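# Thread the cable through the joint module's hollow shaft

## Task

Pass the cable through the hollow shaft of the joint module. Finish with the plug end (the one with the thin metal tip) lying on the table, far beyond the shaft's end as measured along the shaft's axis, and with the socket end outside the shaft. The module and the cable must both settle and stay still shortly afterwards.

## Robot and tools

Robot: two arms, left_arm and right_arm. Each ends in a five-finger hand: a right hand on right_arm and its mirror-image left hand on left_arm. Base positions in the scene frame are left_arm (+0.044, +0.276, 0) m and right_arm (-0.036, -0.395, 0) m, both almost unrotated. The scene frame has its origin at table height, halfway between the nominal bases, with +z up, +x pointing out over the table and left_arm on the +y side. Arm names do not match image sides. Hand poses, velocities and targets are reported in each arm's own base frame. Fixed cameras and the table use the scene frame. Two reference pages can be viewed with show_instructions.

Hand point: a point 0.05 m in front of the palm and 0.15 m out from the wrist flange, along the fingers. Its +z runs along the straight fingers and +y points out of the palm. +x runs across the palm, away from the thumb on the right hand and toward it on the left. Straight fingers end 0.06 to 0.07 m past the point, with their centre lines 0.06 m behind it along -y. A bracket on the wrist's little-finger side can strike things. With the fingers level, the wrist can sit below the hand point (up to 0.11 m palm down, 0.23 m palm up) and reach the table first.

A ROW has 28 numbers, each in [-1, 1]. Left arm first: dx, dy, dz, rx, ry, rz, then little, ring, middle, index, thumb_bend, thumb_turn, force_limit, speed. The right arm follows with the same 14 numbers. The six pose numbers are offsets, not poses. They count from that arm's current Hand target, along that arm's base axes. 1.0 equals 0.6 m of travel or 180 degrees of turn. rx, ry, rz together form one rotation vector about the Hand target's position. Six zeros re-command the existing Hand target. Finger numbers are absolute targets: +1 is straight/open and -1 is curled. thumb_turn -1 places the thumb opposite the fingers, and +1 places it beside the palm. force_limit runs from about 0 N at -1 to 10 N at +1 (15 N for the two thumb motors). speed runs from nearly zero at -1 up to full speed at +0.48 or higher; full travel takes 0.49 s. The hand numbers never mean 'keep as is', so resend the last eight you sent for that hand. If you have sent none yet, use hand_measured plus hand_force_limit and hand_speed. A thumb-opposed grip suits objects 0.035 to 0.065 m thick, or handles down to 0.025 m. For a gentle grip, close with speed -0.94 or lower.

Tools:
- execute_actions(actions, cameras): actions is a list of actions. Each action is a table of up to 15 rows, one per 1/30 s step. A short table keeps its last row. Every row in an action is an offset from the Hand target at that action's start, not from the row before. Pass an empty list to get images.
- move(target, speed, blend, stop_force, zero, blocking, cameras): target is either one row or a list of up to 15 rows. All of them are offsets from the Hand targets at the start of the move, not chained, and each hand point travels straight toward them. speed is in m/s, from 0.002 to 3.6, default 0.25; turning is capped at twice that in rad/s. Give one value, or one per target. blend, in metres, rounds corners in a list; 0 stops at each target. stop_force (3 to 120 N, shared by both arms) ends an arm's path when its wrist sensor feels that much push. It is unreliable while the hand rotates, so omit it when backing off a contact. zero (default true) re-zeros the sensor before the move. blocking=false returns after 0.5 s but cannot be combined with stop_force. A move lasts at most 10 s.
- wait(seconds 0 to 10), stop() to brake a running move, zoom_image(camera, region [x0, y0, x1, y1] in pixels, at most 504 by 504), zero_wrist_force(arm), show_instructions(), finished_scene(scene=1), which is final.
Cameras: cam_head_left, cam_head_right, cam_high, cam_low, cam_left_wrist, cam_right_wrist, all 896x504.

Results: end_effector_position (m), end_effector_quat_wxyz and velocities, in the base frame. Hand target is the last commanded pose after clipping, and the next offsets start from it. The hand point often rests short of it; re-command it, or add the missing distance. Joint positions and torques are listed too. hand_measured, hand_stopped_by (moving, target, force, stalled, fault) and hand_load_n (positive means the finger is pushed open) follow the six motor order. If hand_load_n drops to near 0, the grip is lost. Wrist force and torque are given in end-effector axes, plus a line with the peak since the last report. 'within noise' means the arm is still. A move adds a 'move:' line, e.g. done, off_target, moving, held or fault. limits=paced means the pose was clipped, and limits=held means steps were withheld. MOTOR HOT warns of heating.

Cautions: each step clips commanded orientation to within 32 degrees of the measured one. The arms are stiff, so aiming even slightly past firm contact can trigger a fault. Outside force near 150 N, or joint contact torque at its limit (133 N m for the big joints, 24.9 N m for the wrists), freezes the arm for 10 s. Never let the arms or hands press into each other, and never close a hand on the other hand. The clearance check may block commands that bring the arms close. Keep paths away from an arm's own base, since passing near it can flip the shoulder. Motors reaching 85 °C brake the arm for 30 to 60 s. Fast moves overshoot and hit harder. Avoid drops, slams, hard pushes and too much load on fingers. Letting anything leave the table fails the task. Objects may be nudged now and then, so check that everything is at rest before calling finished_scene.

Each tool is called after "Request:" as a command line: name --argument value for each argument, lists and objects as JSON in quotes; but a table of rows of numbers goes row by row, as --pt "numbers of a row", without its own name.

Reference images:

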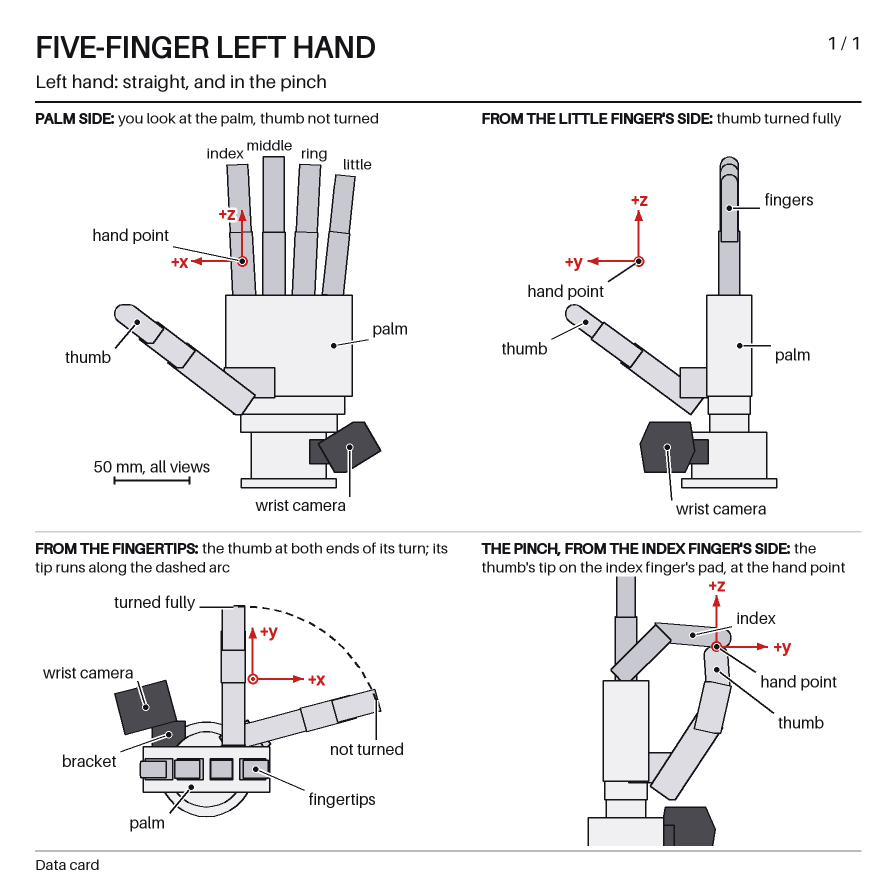

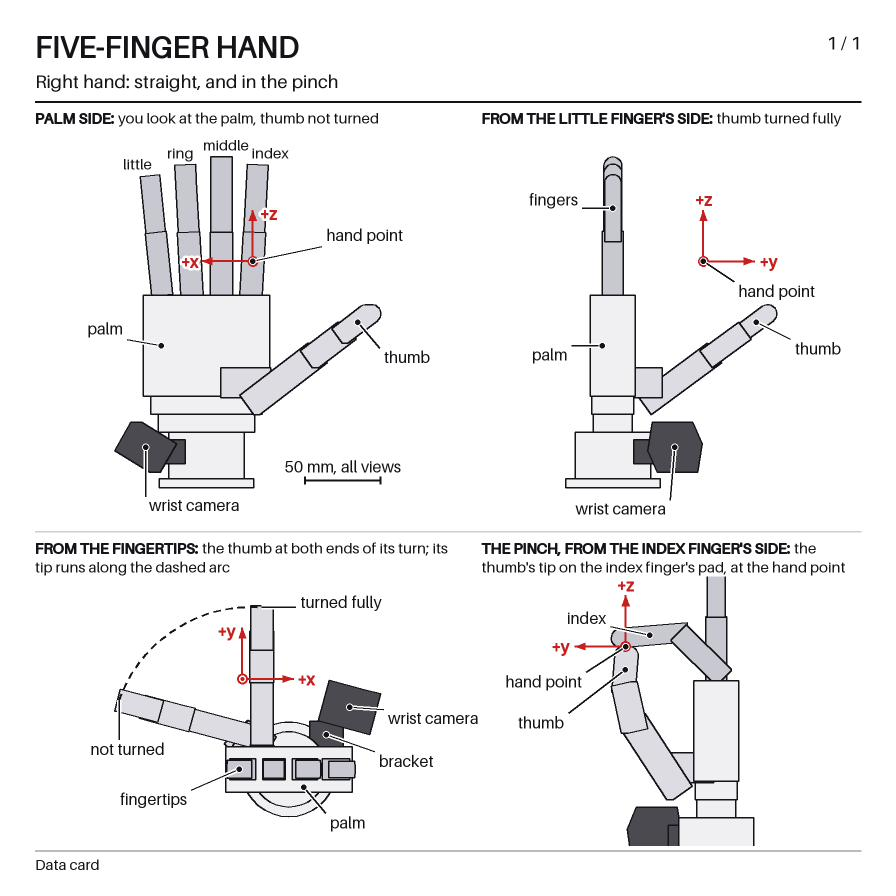

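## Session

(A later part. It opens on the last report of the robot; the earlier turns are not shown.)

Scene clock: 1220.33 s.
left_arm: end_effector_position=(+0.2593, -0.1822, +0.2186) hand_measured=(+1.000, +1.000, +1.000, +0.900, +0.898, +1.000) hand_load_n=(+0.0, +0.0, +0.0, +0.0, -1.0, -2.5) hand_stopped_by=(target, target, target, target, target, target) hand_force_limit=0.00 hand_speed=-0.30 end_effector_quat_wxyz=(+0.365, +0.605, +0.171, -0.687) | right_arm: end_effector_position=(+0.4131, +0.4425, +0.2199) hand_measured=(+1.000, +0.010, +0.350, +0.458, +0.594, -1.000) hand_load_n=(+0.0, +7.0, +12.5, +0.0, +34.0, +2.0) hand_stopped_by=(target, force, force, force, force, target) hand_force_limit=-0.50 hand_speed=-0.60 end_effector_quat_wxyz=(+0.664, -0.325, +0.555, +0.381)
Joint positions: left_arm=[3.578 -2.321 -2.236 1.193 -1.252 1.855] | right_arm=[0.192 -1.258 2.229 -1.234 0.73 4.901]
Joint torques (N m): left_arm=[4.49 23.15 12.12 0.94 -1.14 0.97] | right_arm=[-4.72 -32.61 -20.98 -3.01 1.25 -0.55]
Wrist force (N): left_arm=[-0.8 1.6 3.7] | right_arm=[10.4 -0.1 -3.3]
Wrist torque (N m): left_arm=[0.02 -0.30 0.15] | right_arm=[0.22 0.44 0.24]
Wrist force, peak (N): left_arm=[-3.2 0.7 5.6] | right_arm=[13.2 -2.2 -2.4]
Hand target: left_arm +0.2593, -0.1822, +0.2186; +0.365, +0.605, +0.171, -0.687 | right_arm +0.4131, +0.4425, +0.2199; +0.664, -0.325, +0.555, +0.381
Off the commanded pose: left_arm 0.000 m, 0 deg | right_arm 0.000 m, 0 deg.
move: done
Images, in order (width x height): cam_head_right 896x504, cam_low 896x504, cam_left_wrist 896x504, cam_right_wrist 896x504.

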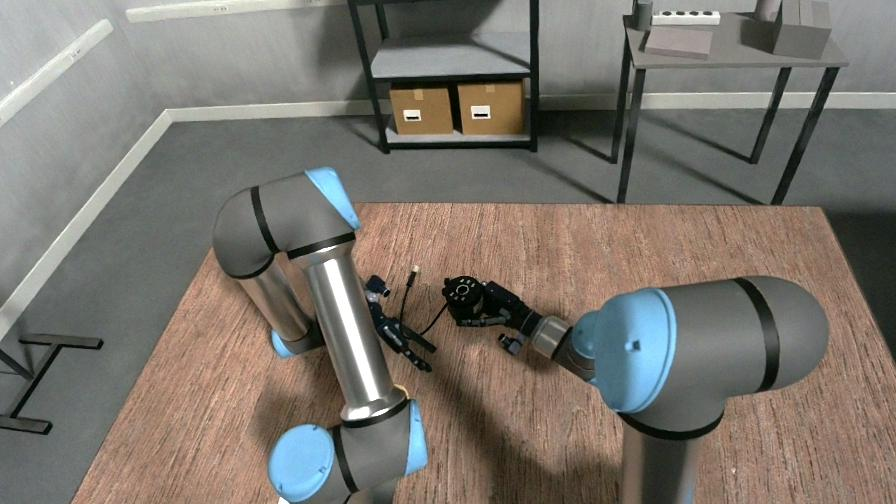

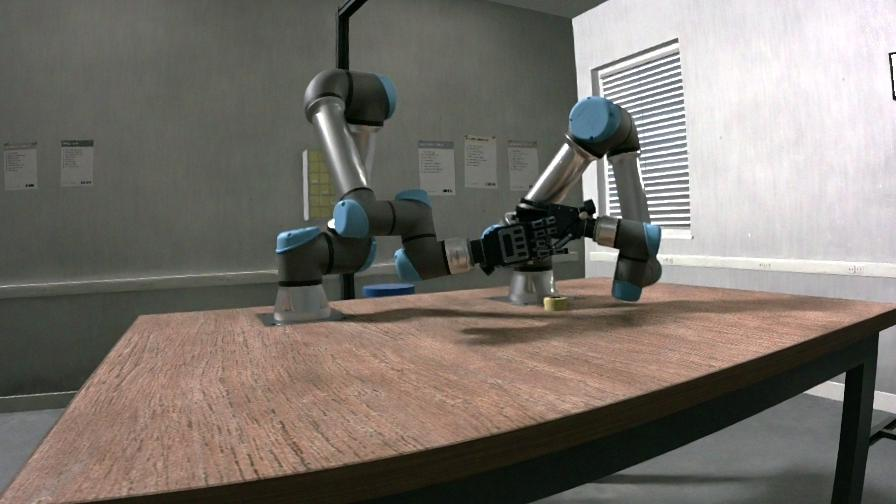

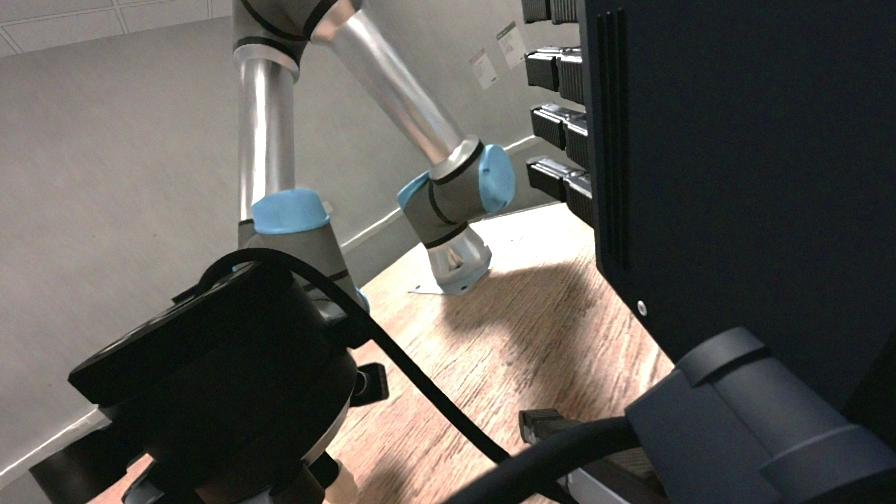

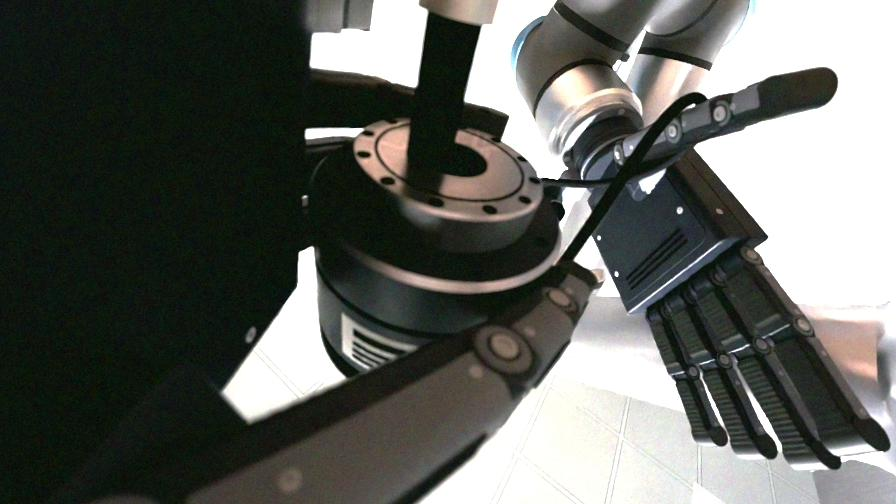

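Request:
move --pt "0.058 0.08 0.062 0 0 0 1 1 1 0.9 0.9 1 0 -0.3 0 0 0 0 0 0 1 -0.9 -0.6 -0.55 -0.2 -1 -0.5 -0.6" --speed 0.06 --cameras '["cam_left_wrist","cam_low","cam_right_wrist","cam_head_right"]'

Request:
zoom_image --camera "cam_head_right" --region '[340, 180, 540, 380]'

Request:
zoom_image --camera "cam_low" --region '[450, 110, 650, 310]'

Scene clock: 1236.93 s.
left_arm: end_effector_position=(+0.2941, -0.1341, +0.2559) hand_measured=(+1.000, +1.000, +1.000, +0.900, +0.898, +1.000) hand_load_n=(+0.0, +0.0, +0.0, +0.0, -2.0, -3.0) hand_stopped_by=(target, target, target, target, target, target) hand_force_limit=0.00 hand_speed=-0.30 end_effector_quat_wxyz=(+0.364, +0.605, +0.171, -0.687) | right_arm: end_effector_position=(+0.4131, +0.4425, +0.2199) hand_measured=(+1.000, +0.010, +0.350, +0.458, +0.594, -1.000) hand_load_n=(+0.0, +6.5, +12.5, +0.0, +33.5, +3.5) hand_stopped_by=(target, force, force, force, force, target) hand_force_limit=-0.50 hand_speed=-0.60 end_effector_quat_wxyz=(+0.664, -0.325, +0.555, +0.381)
Joint positions: left_arm=[3.647 -2.248 -2.132 1.02 -1.319 1.839] | right_arm=[0.192 -1.258 2.229 -1.234 0.73 4.901]
Joint torques (N m): left_arm=[-6.86 23.6 -3.49 1.24 2.28 -0.58] | right_arm=[-4.65 -32.47 -22.44 -3.07 1.12 -0.49]
Wrist force (N): left_arm=[-0.3 2.3 4.0] | right_arm=[10.1 0.6 -2.0]
Wrist torque (N m): left_arm=[0.03 -0.40 0.20] | right_arm=[0.22 0.53 0.27]
Wrist force, peak (N): left_arm=[-1.0 2.6 4.0] | right_arm=[10.7 -0.2 -3.2]
Hand target: left_arm +0.2941, -0.1342, +0.2558; +0.365, +0.605, +0.171, -0.687 | right_arm +0.4131, +0.4425, +0.2199; +0.664, -0.325, +0.555, +0.381
Off the commanded pose: left_arm 0.000 m, 0 deg | right_arm 0.000 m, 0 deg.
move: done
Images, in order (width x height): cam_head_right 896x504, cam_low 896x504, cam_left_wrist 896x504, cam_right_wrist 896x504.

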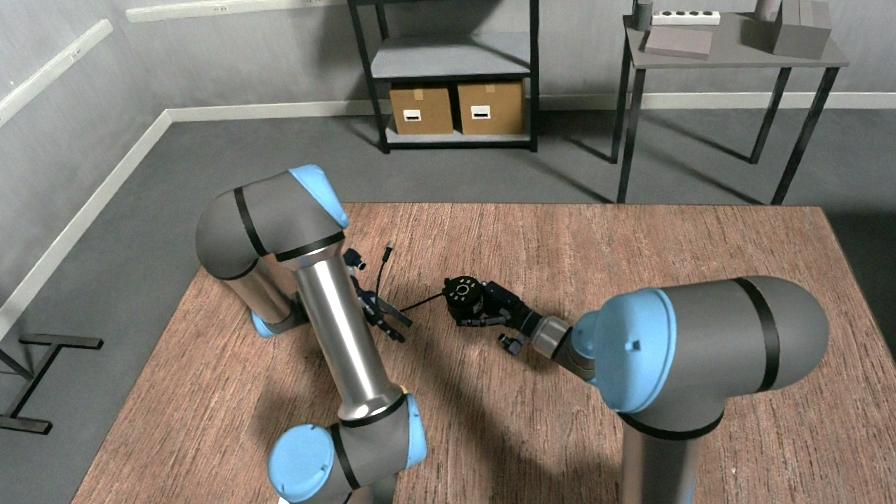

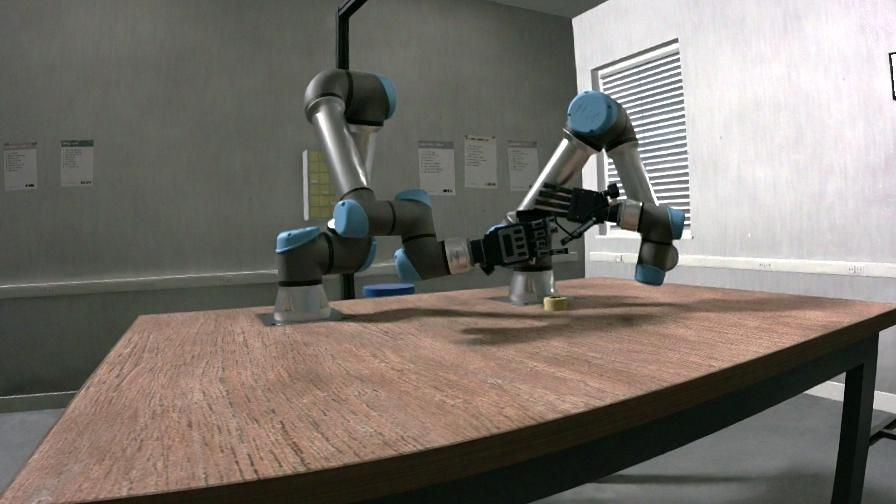

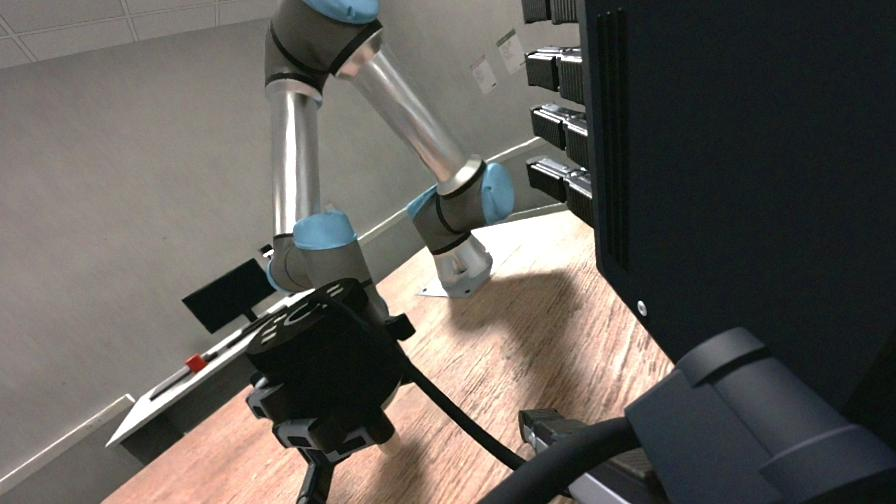

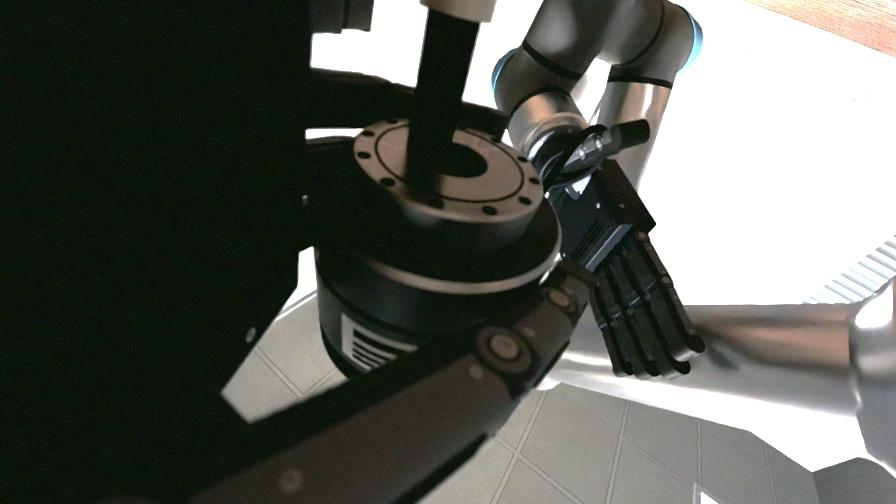

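Scaled by 2.520 from the camera's 896x504 image, which has a finer 1280x720 frame.

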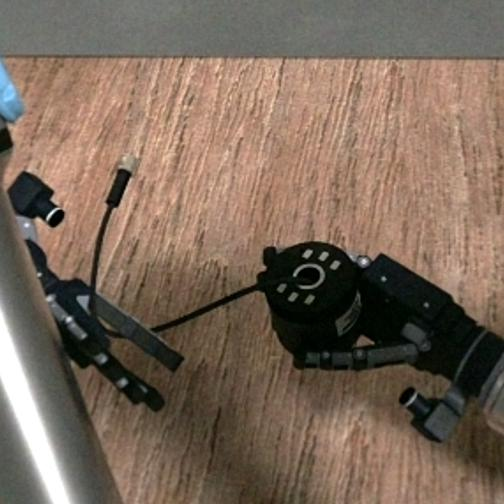

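Scaled by 2.520 from the camera's 896x504 image, which has a finer 1280x720 frame.

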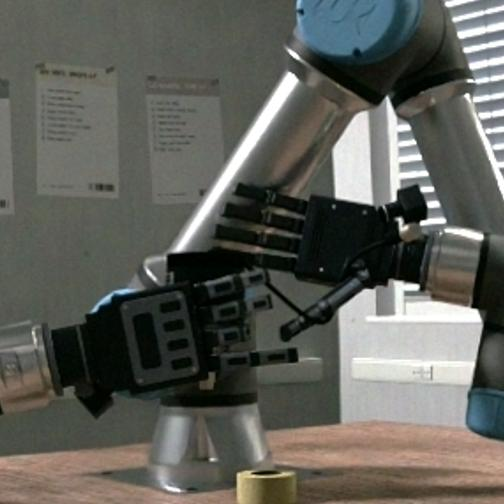

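Request:
move --pt "0 0 0 0 0 0 1 1 1 0.9 0.9 -1 0 -0.3 0 0 0 0 0 0 1 -0.9 -0.6 -0.55 -0.2 -1 -0.5 -0.6" --pt "-0.01 0.01 0.08 0.354 0.339 -0.104 1 1 1 0.9 0.9 -1 0 -0.3 0 0 0 0 0 0 1 -0.9 -0.6 -0.55 -0.2 -1 -0.5 -0.6" --speed 0.2 --cameras '["cam_left_wrist","cam_low","cam_right_wrist","cam_head_right"]'

Request:
zoom_image --camera "cam_head_right" --region '[340, 180, 540, 380]'

Request:
zoom_image --camera "cam_low" --region '[450, 110, 650, 310]'

Scene clock: 1263.60 s.
left_arm: end_effector_position=(+0.2882, -0.1283, +0.3038) hand_measured=(+1.000, +1.000, +1.000, +0.900, +0.898, -1.000) hand_load_n=(+0.0, +0.0, +0.0, +0.0, -0.5, -0.5) hand_stopped_by=(target, target, target, target, target, target) hand_force_limit=0.00 hand_speed=-0.30 end_effector_quat_wxyz=(+0.228, -0.306, -0.550, +0.743) | right_arm: end_effector_position=(+0.4131, +0.4425, +0.2199) hand_measured=(+1.000, +0.010, +0.350, +0.458, +0.594, -1.000) hand_load_n=(+0.0, +7.0, +12.5, +0.0, +33.5, +3.0) hand_stopped_by=(target, force, force, force, force, target) hand_force_limit=-0.50 hand_speed=-0.60 end_effector_quat_wxyz=(+0.664, -0.325, +0.555, +0.381)
Joint positions: left_arm=[3.496 -2.09 -1.976 0.696 -1.169 0.3] | right_arm=[0.192 -1.258 2.229 -1.234 0.73 4.901]
Joint torques (N m): left_arm=[8.6 31.99 1.26 1.28 -2.62 -1.24] | right_arm=[-5.67 -33.66 -18.77 -3.01 1.04 -0.36]
Wrist force (N): left_arm=[1.4 0.1 2.3] | right_arm=[8.2 -1.0 -4.0]
Wrist torque (N m): left_arm=[-0.02 -0.35 0.05] | right_arm=[0.12 0.44 0.33]
Wrist force, peak (N): left_arm=[-0.6 2.3 4.2] | right_arm=[10.4 0.6 -2.4]
Hand target: left_arm +0.2881, -0.1282, +0.3038; +0.228, -0.306, -0.550, +0.743 | right_arm +0.4131, +0.4425, +0.2199; +0.664, -0.325, +0.555, +0.381
Off the commanded pose: left_arm 0.000 m, 0 deg | right_arm 0.000 m, 0 deg.
move: done
Images, in order (width x height): cam_head_right 896x504, cam_low 896x504, cam_left_wrist 896x504, cam_right_wrist 896x504.

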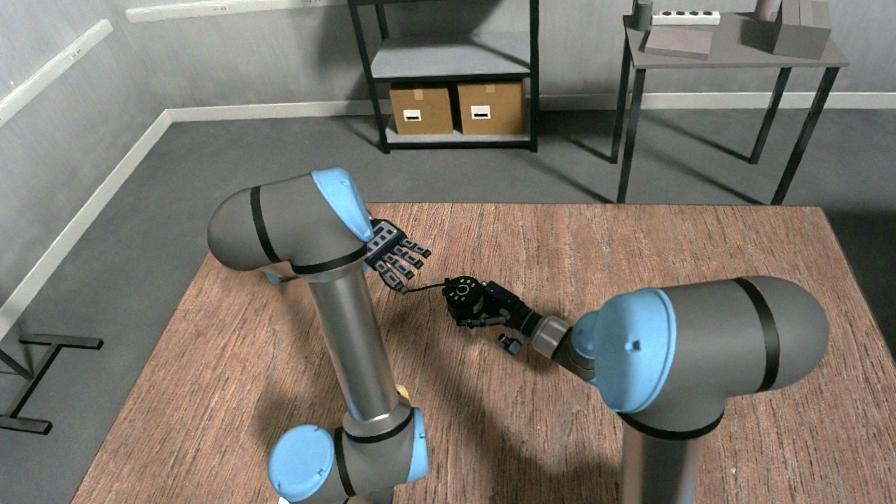

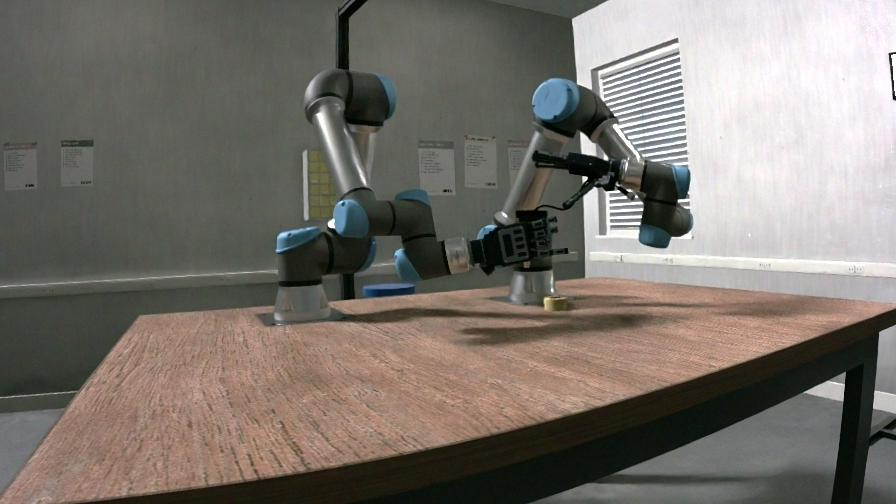

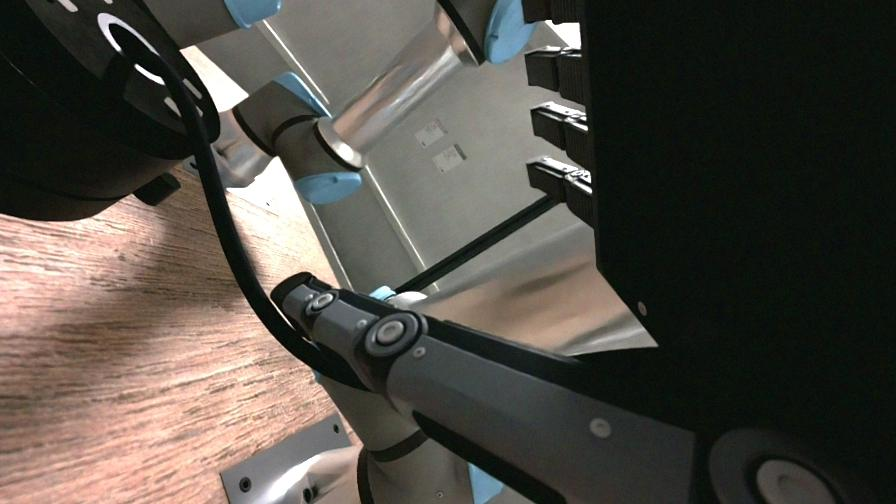

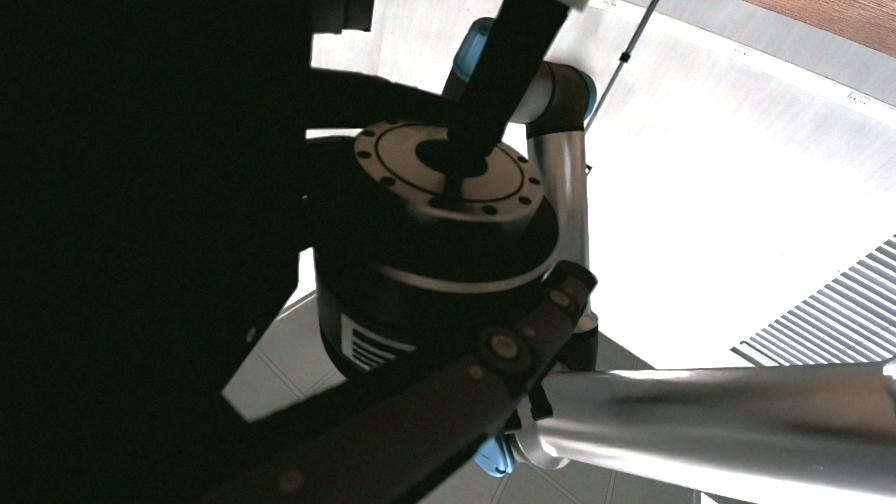

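Scaled by 2.520 from the camera's 896x504 image, which has a finer 1280x720 frame.

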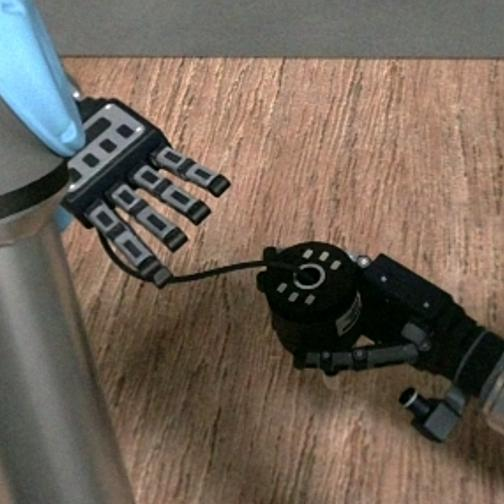

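Scaled by 2.520 from the camera's 896x504 image, which has a finer 1280x720 frame.

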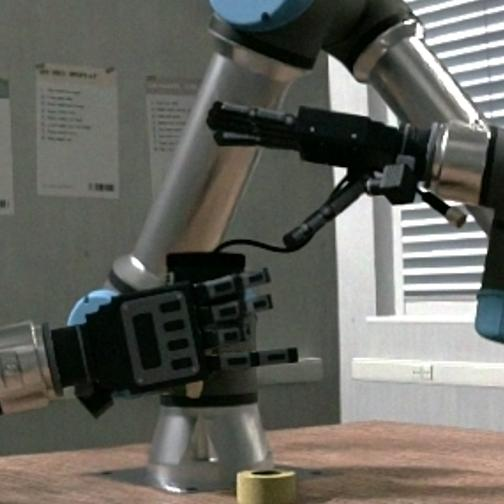

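Request:
wait --seconds 0.2 --cameras '["cam_high","cam_head_left","cam_low","cam_left_wrist"]'

Request:
zoom_image --camera "cam_high" --region '[460, 120, 600, 260]'

Request:
zoom_image --camera "cam_low" --region '[520, 130, 660, 250]'

Request:
zoom_image --camera "cam_left_wrist" --region '[200, 200, 700, 504]'

Scene clock: 1270.37 s.
left_arm: end_effector_position=(+0.2881, -0.1282, +0.3038) hand_measured=(+1.000, +1.000, +1.000, +0.900, +0.898, -1.000) hand_load_n=(+0.0, +0.0, -0.5, +0.0, -1.0, +0.0) hand_stopped_by=(target, target, target, target, target, target) hand_force_limit=0.00 hand_speed=-0.30 end_effector_quat_wxyz=(+0.228, -0.306, -0.550, +0.743) | right_arm: end_effector_position=(+0.4131, +0.4425, +0.2199) hand_measured=(+1.000, +0.010, +0.350, +0.458, +0.594, -1.000) hand_load_n=(+0.0, +6.5, +12.5, +0.0, +33.5, +3.5) hand_stopped_by=(target, force, force, force, force, target) hand_force_limit=-0.50 hand_speed=-0.60 end_effector_quat_wxyz=(+0.664, -0.325, +0.555, +0.381)
Joint positions: left_arm=[3.496 -2.09 -1.976 0.696 -1.17 0.3] | right_arm=[0.192 -1.258 2.229 -1.234 0.73 4.901]
Joint torques (N m): left_arm=[7.83 35.57 2.44 1.51 -2.68 -2.24] | right_arm=[-5.06 -32.12 -19.22 -2.9 0.93 -0.28]
Wrist force (N): left_arm=[1.3 0.0 2.2] | right_arm=[8.2 -0.3 -3.9]
Wrist torque (N m): left_arm=[-0.02 -0.36 0.05] | right_arm=[0.23 0.44 0.35]
Wrist force, peak (N): left_arm=[1.3 0.2 2.6] | right_arm=[8.8 -0.9 -3.7]
Hand target: left_arm +0.2881, -0.1282, +0.3038; +0.228, -0.306, -0.550, +0.743 | right_arm +0.4131, +0.4425, +0.2199; +0.664, -0.325, +0.555, +0.381
Off the commanded pose: left_arm 0.000 m, 0 deg | right_arm 0.000 m, 0 deg.
wait: 0.20 s; at rest from the start
Images, in order (width x height): cam_head_left 896x504, cam_high 896x504, cam_low 896x504, cam_left_wrist 896x504.

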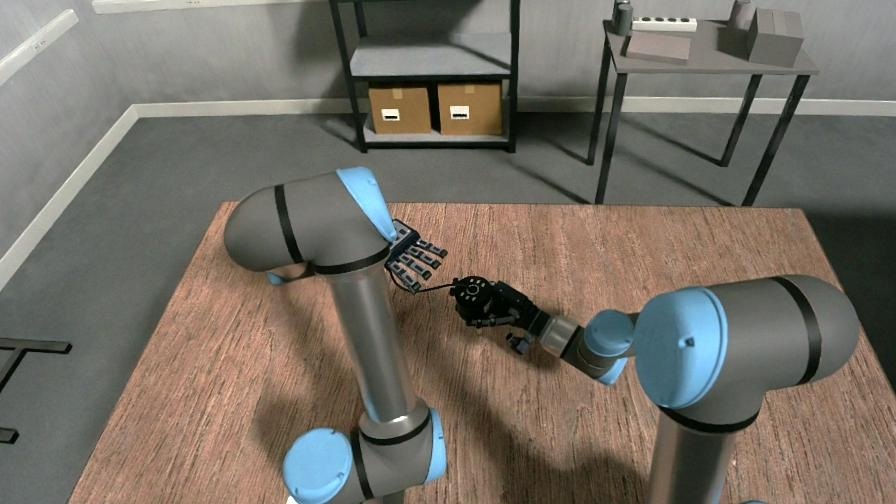

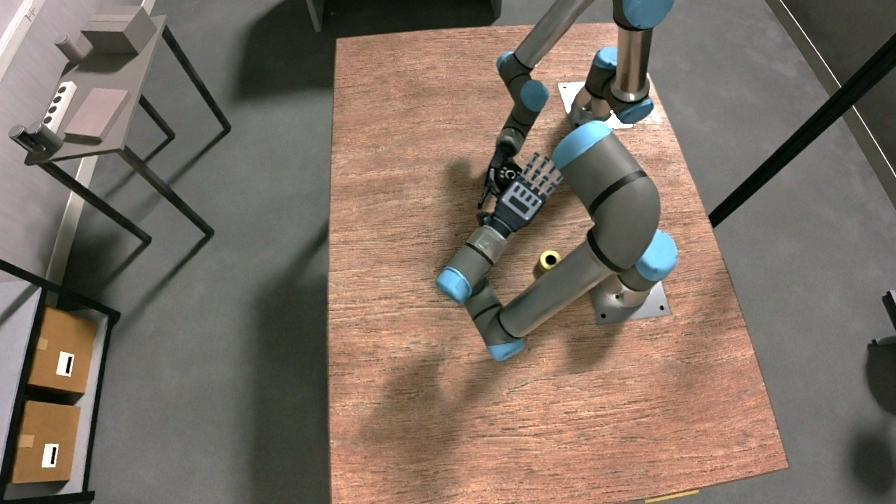

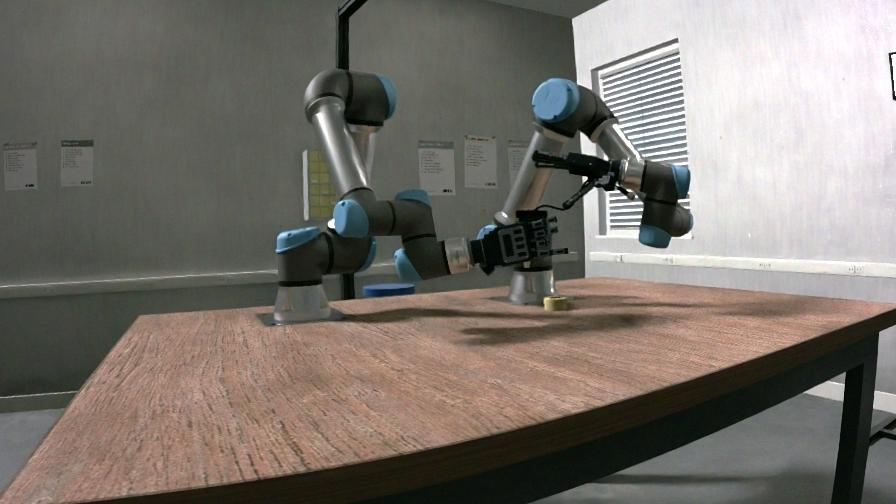

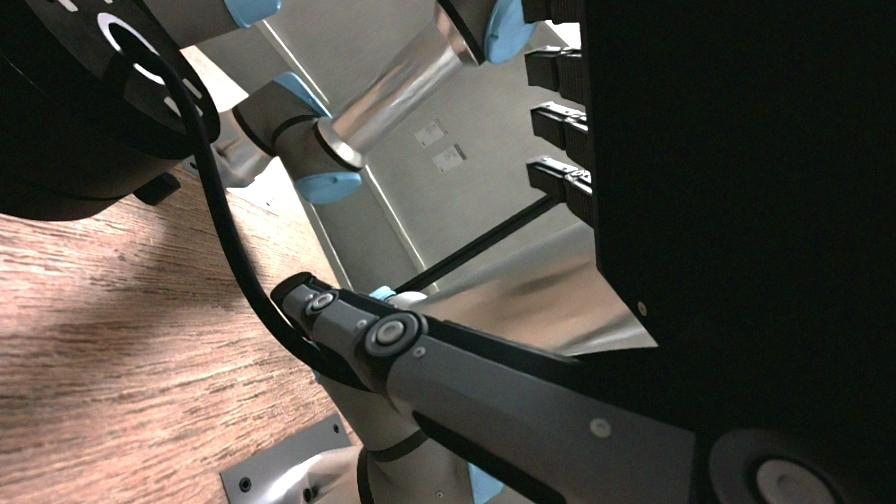

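Scaled by 3.600 from the camera's 896x504 image, which has a finer 1280x720 frame.

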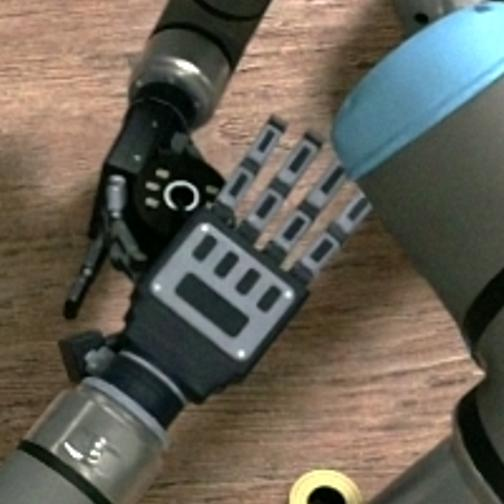

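Scaled by 3.600 from the camera's 896x504 image, which has a finer 1280x720 frame.

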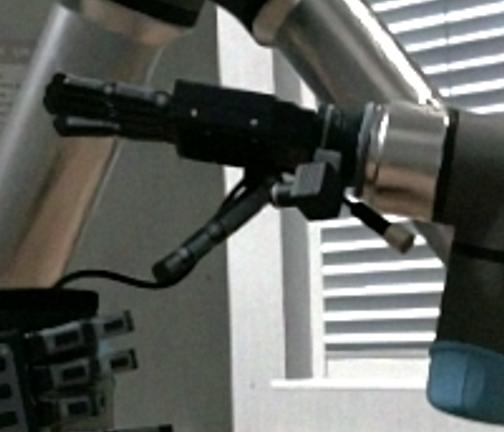

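Scaled by 1.008 from the camera's 896x504 image, which has a finer 1280x720 frame.

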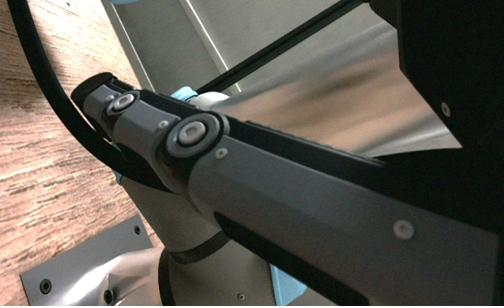

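Request:
move --pt "0.048 0.068 0.057 0 0 0 1 1 1 0.9 0.9 -1 0 -0.3 0 0 0 0 0 0 1 -0.9 -0.6 -0.55 -0.2 -1 -0.5 -0.6" --speed 0.06 --cameras '["cam_left_wrist","cam_low","cam_right_wrist","cam_head_right"]'

Request:
zoom_image --camera "cam_low" --region '[500, 110, 660, 270]'

Scene clock: 1293.80 s.
left_arm: end_effector_position=(+0.3169, -0.0873, +0.3381) hand_measured=(+1.000, +1.000, +1.000, +0.900, +0.898, -1.000) hand_load_n=(+0.0, +0.0, +0.0, +0.0, -1.5, -2.5) hand_stopped_by=(target, target, target, target, target, target) hand_force_limit=0.00 hand_speed=-0.30 end_effector_quat_wxyz=(+0.228, -0.306, -0.550, +0.743) | right_arm: end_effector_position=(+0.4131, +0.4425, +0.2199) hand_measured=(+1.000, +0.010, +0.350, +0.458, +0.594, -1.000) hand_load_n=(+0.0, +6.0, +12.5, +0.0, +33.5, +5.0) hand_stopped_by=(target, force, force, force, force, target) hand_force_limit=-0.50 hand_speed=-0.60 end_effector_quat_wxyz=(+0.664, -0.325, +0.555, +0.381)
Joint positions: left_arm=[3.552 -2.082 -1.857 0.574 -1.224 0.286] | right_arm=[0.192 -1.258 2.229 -1.234 0.73 4.901]
Joint torques (N m): left_arm=[-8.34 24.47 3.91 0.99 1.92 -0.31] | right_arm=[-3.99 -32.81 -20.83 -2.82 0.92 -0.36]
Wrist force (N): left_arm=[0.1 1.4 4.2] | right_arm=[7.8 0.3 -2.0]
Wrist torque (N m): left_arm=[0.11 -0.19 0.19] | right_arm=[0.19 0.51 0.32]
Wrist force, peak (N): left_arm=[-2.4 3.7 6.8] | right_arm=[8.6 -0.5 -4.1]
Hand target: left_arm +0.3169, -0.0874, +0.3380; +0.228, -0.306, -0.550, +0.743 | right_arm +0.4131, +0.4425, +0.2199; +0.664, -0.325, +0.555, +0.381
Off the commanded pose: left_arm 0.000 m, 0 deg | right_arm 0.000 m, 0 deg.
move: done
Images, in order (width x height): cam_head_right 896x504, cam_low 896x504, cam_left_wrist 896x504, cam_right_wrist 896x504.

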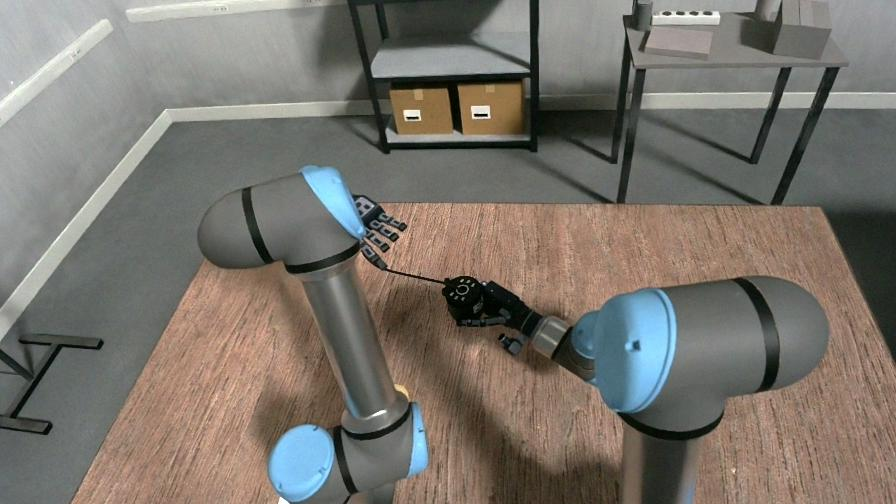

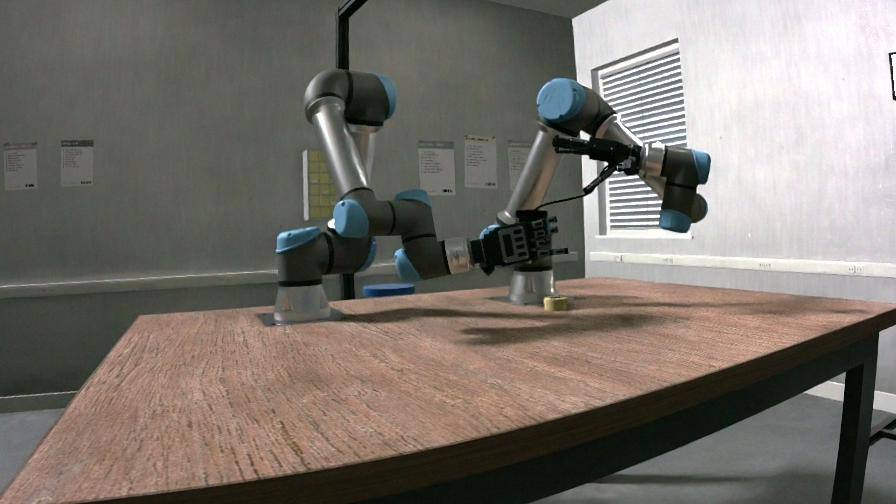

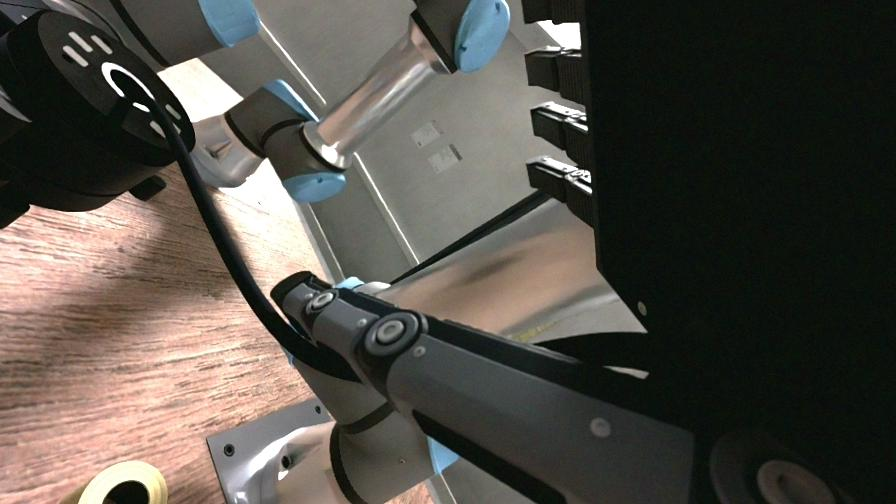

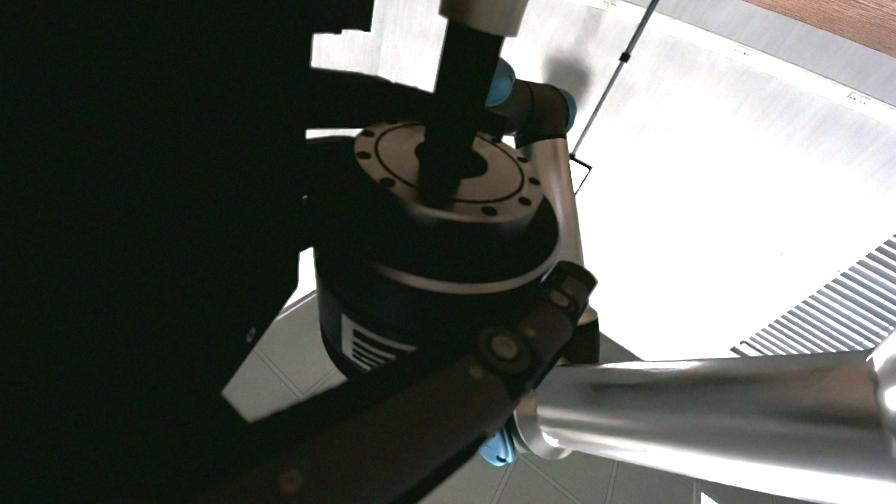

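Scaled by 3.150 from the camera's 896x504 image, which has a finer 1280x720 frame.

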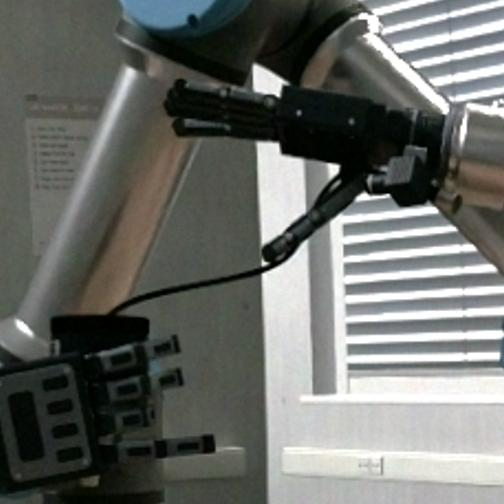

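Request:
zoom_image --camera "cam_low" --region '[570, 130, 660, 210]'

Request:
zoom_image --camera "cam_left_wrist" --region '[400, 270, 700, 504]'

Scaled by 5.600 from the camera's 896x504 image, which has a finer 1280x720 frame.

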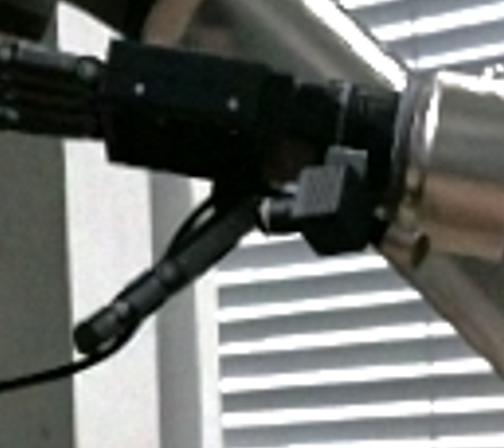

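Scaled by 1.680 from the camera's 896x504 image, which has a finer 1280x720 frame.

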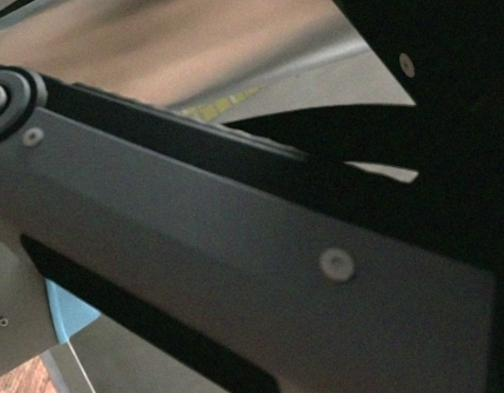

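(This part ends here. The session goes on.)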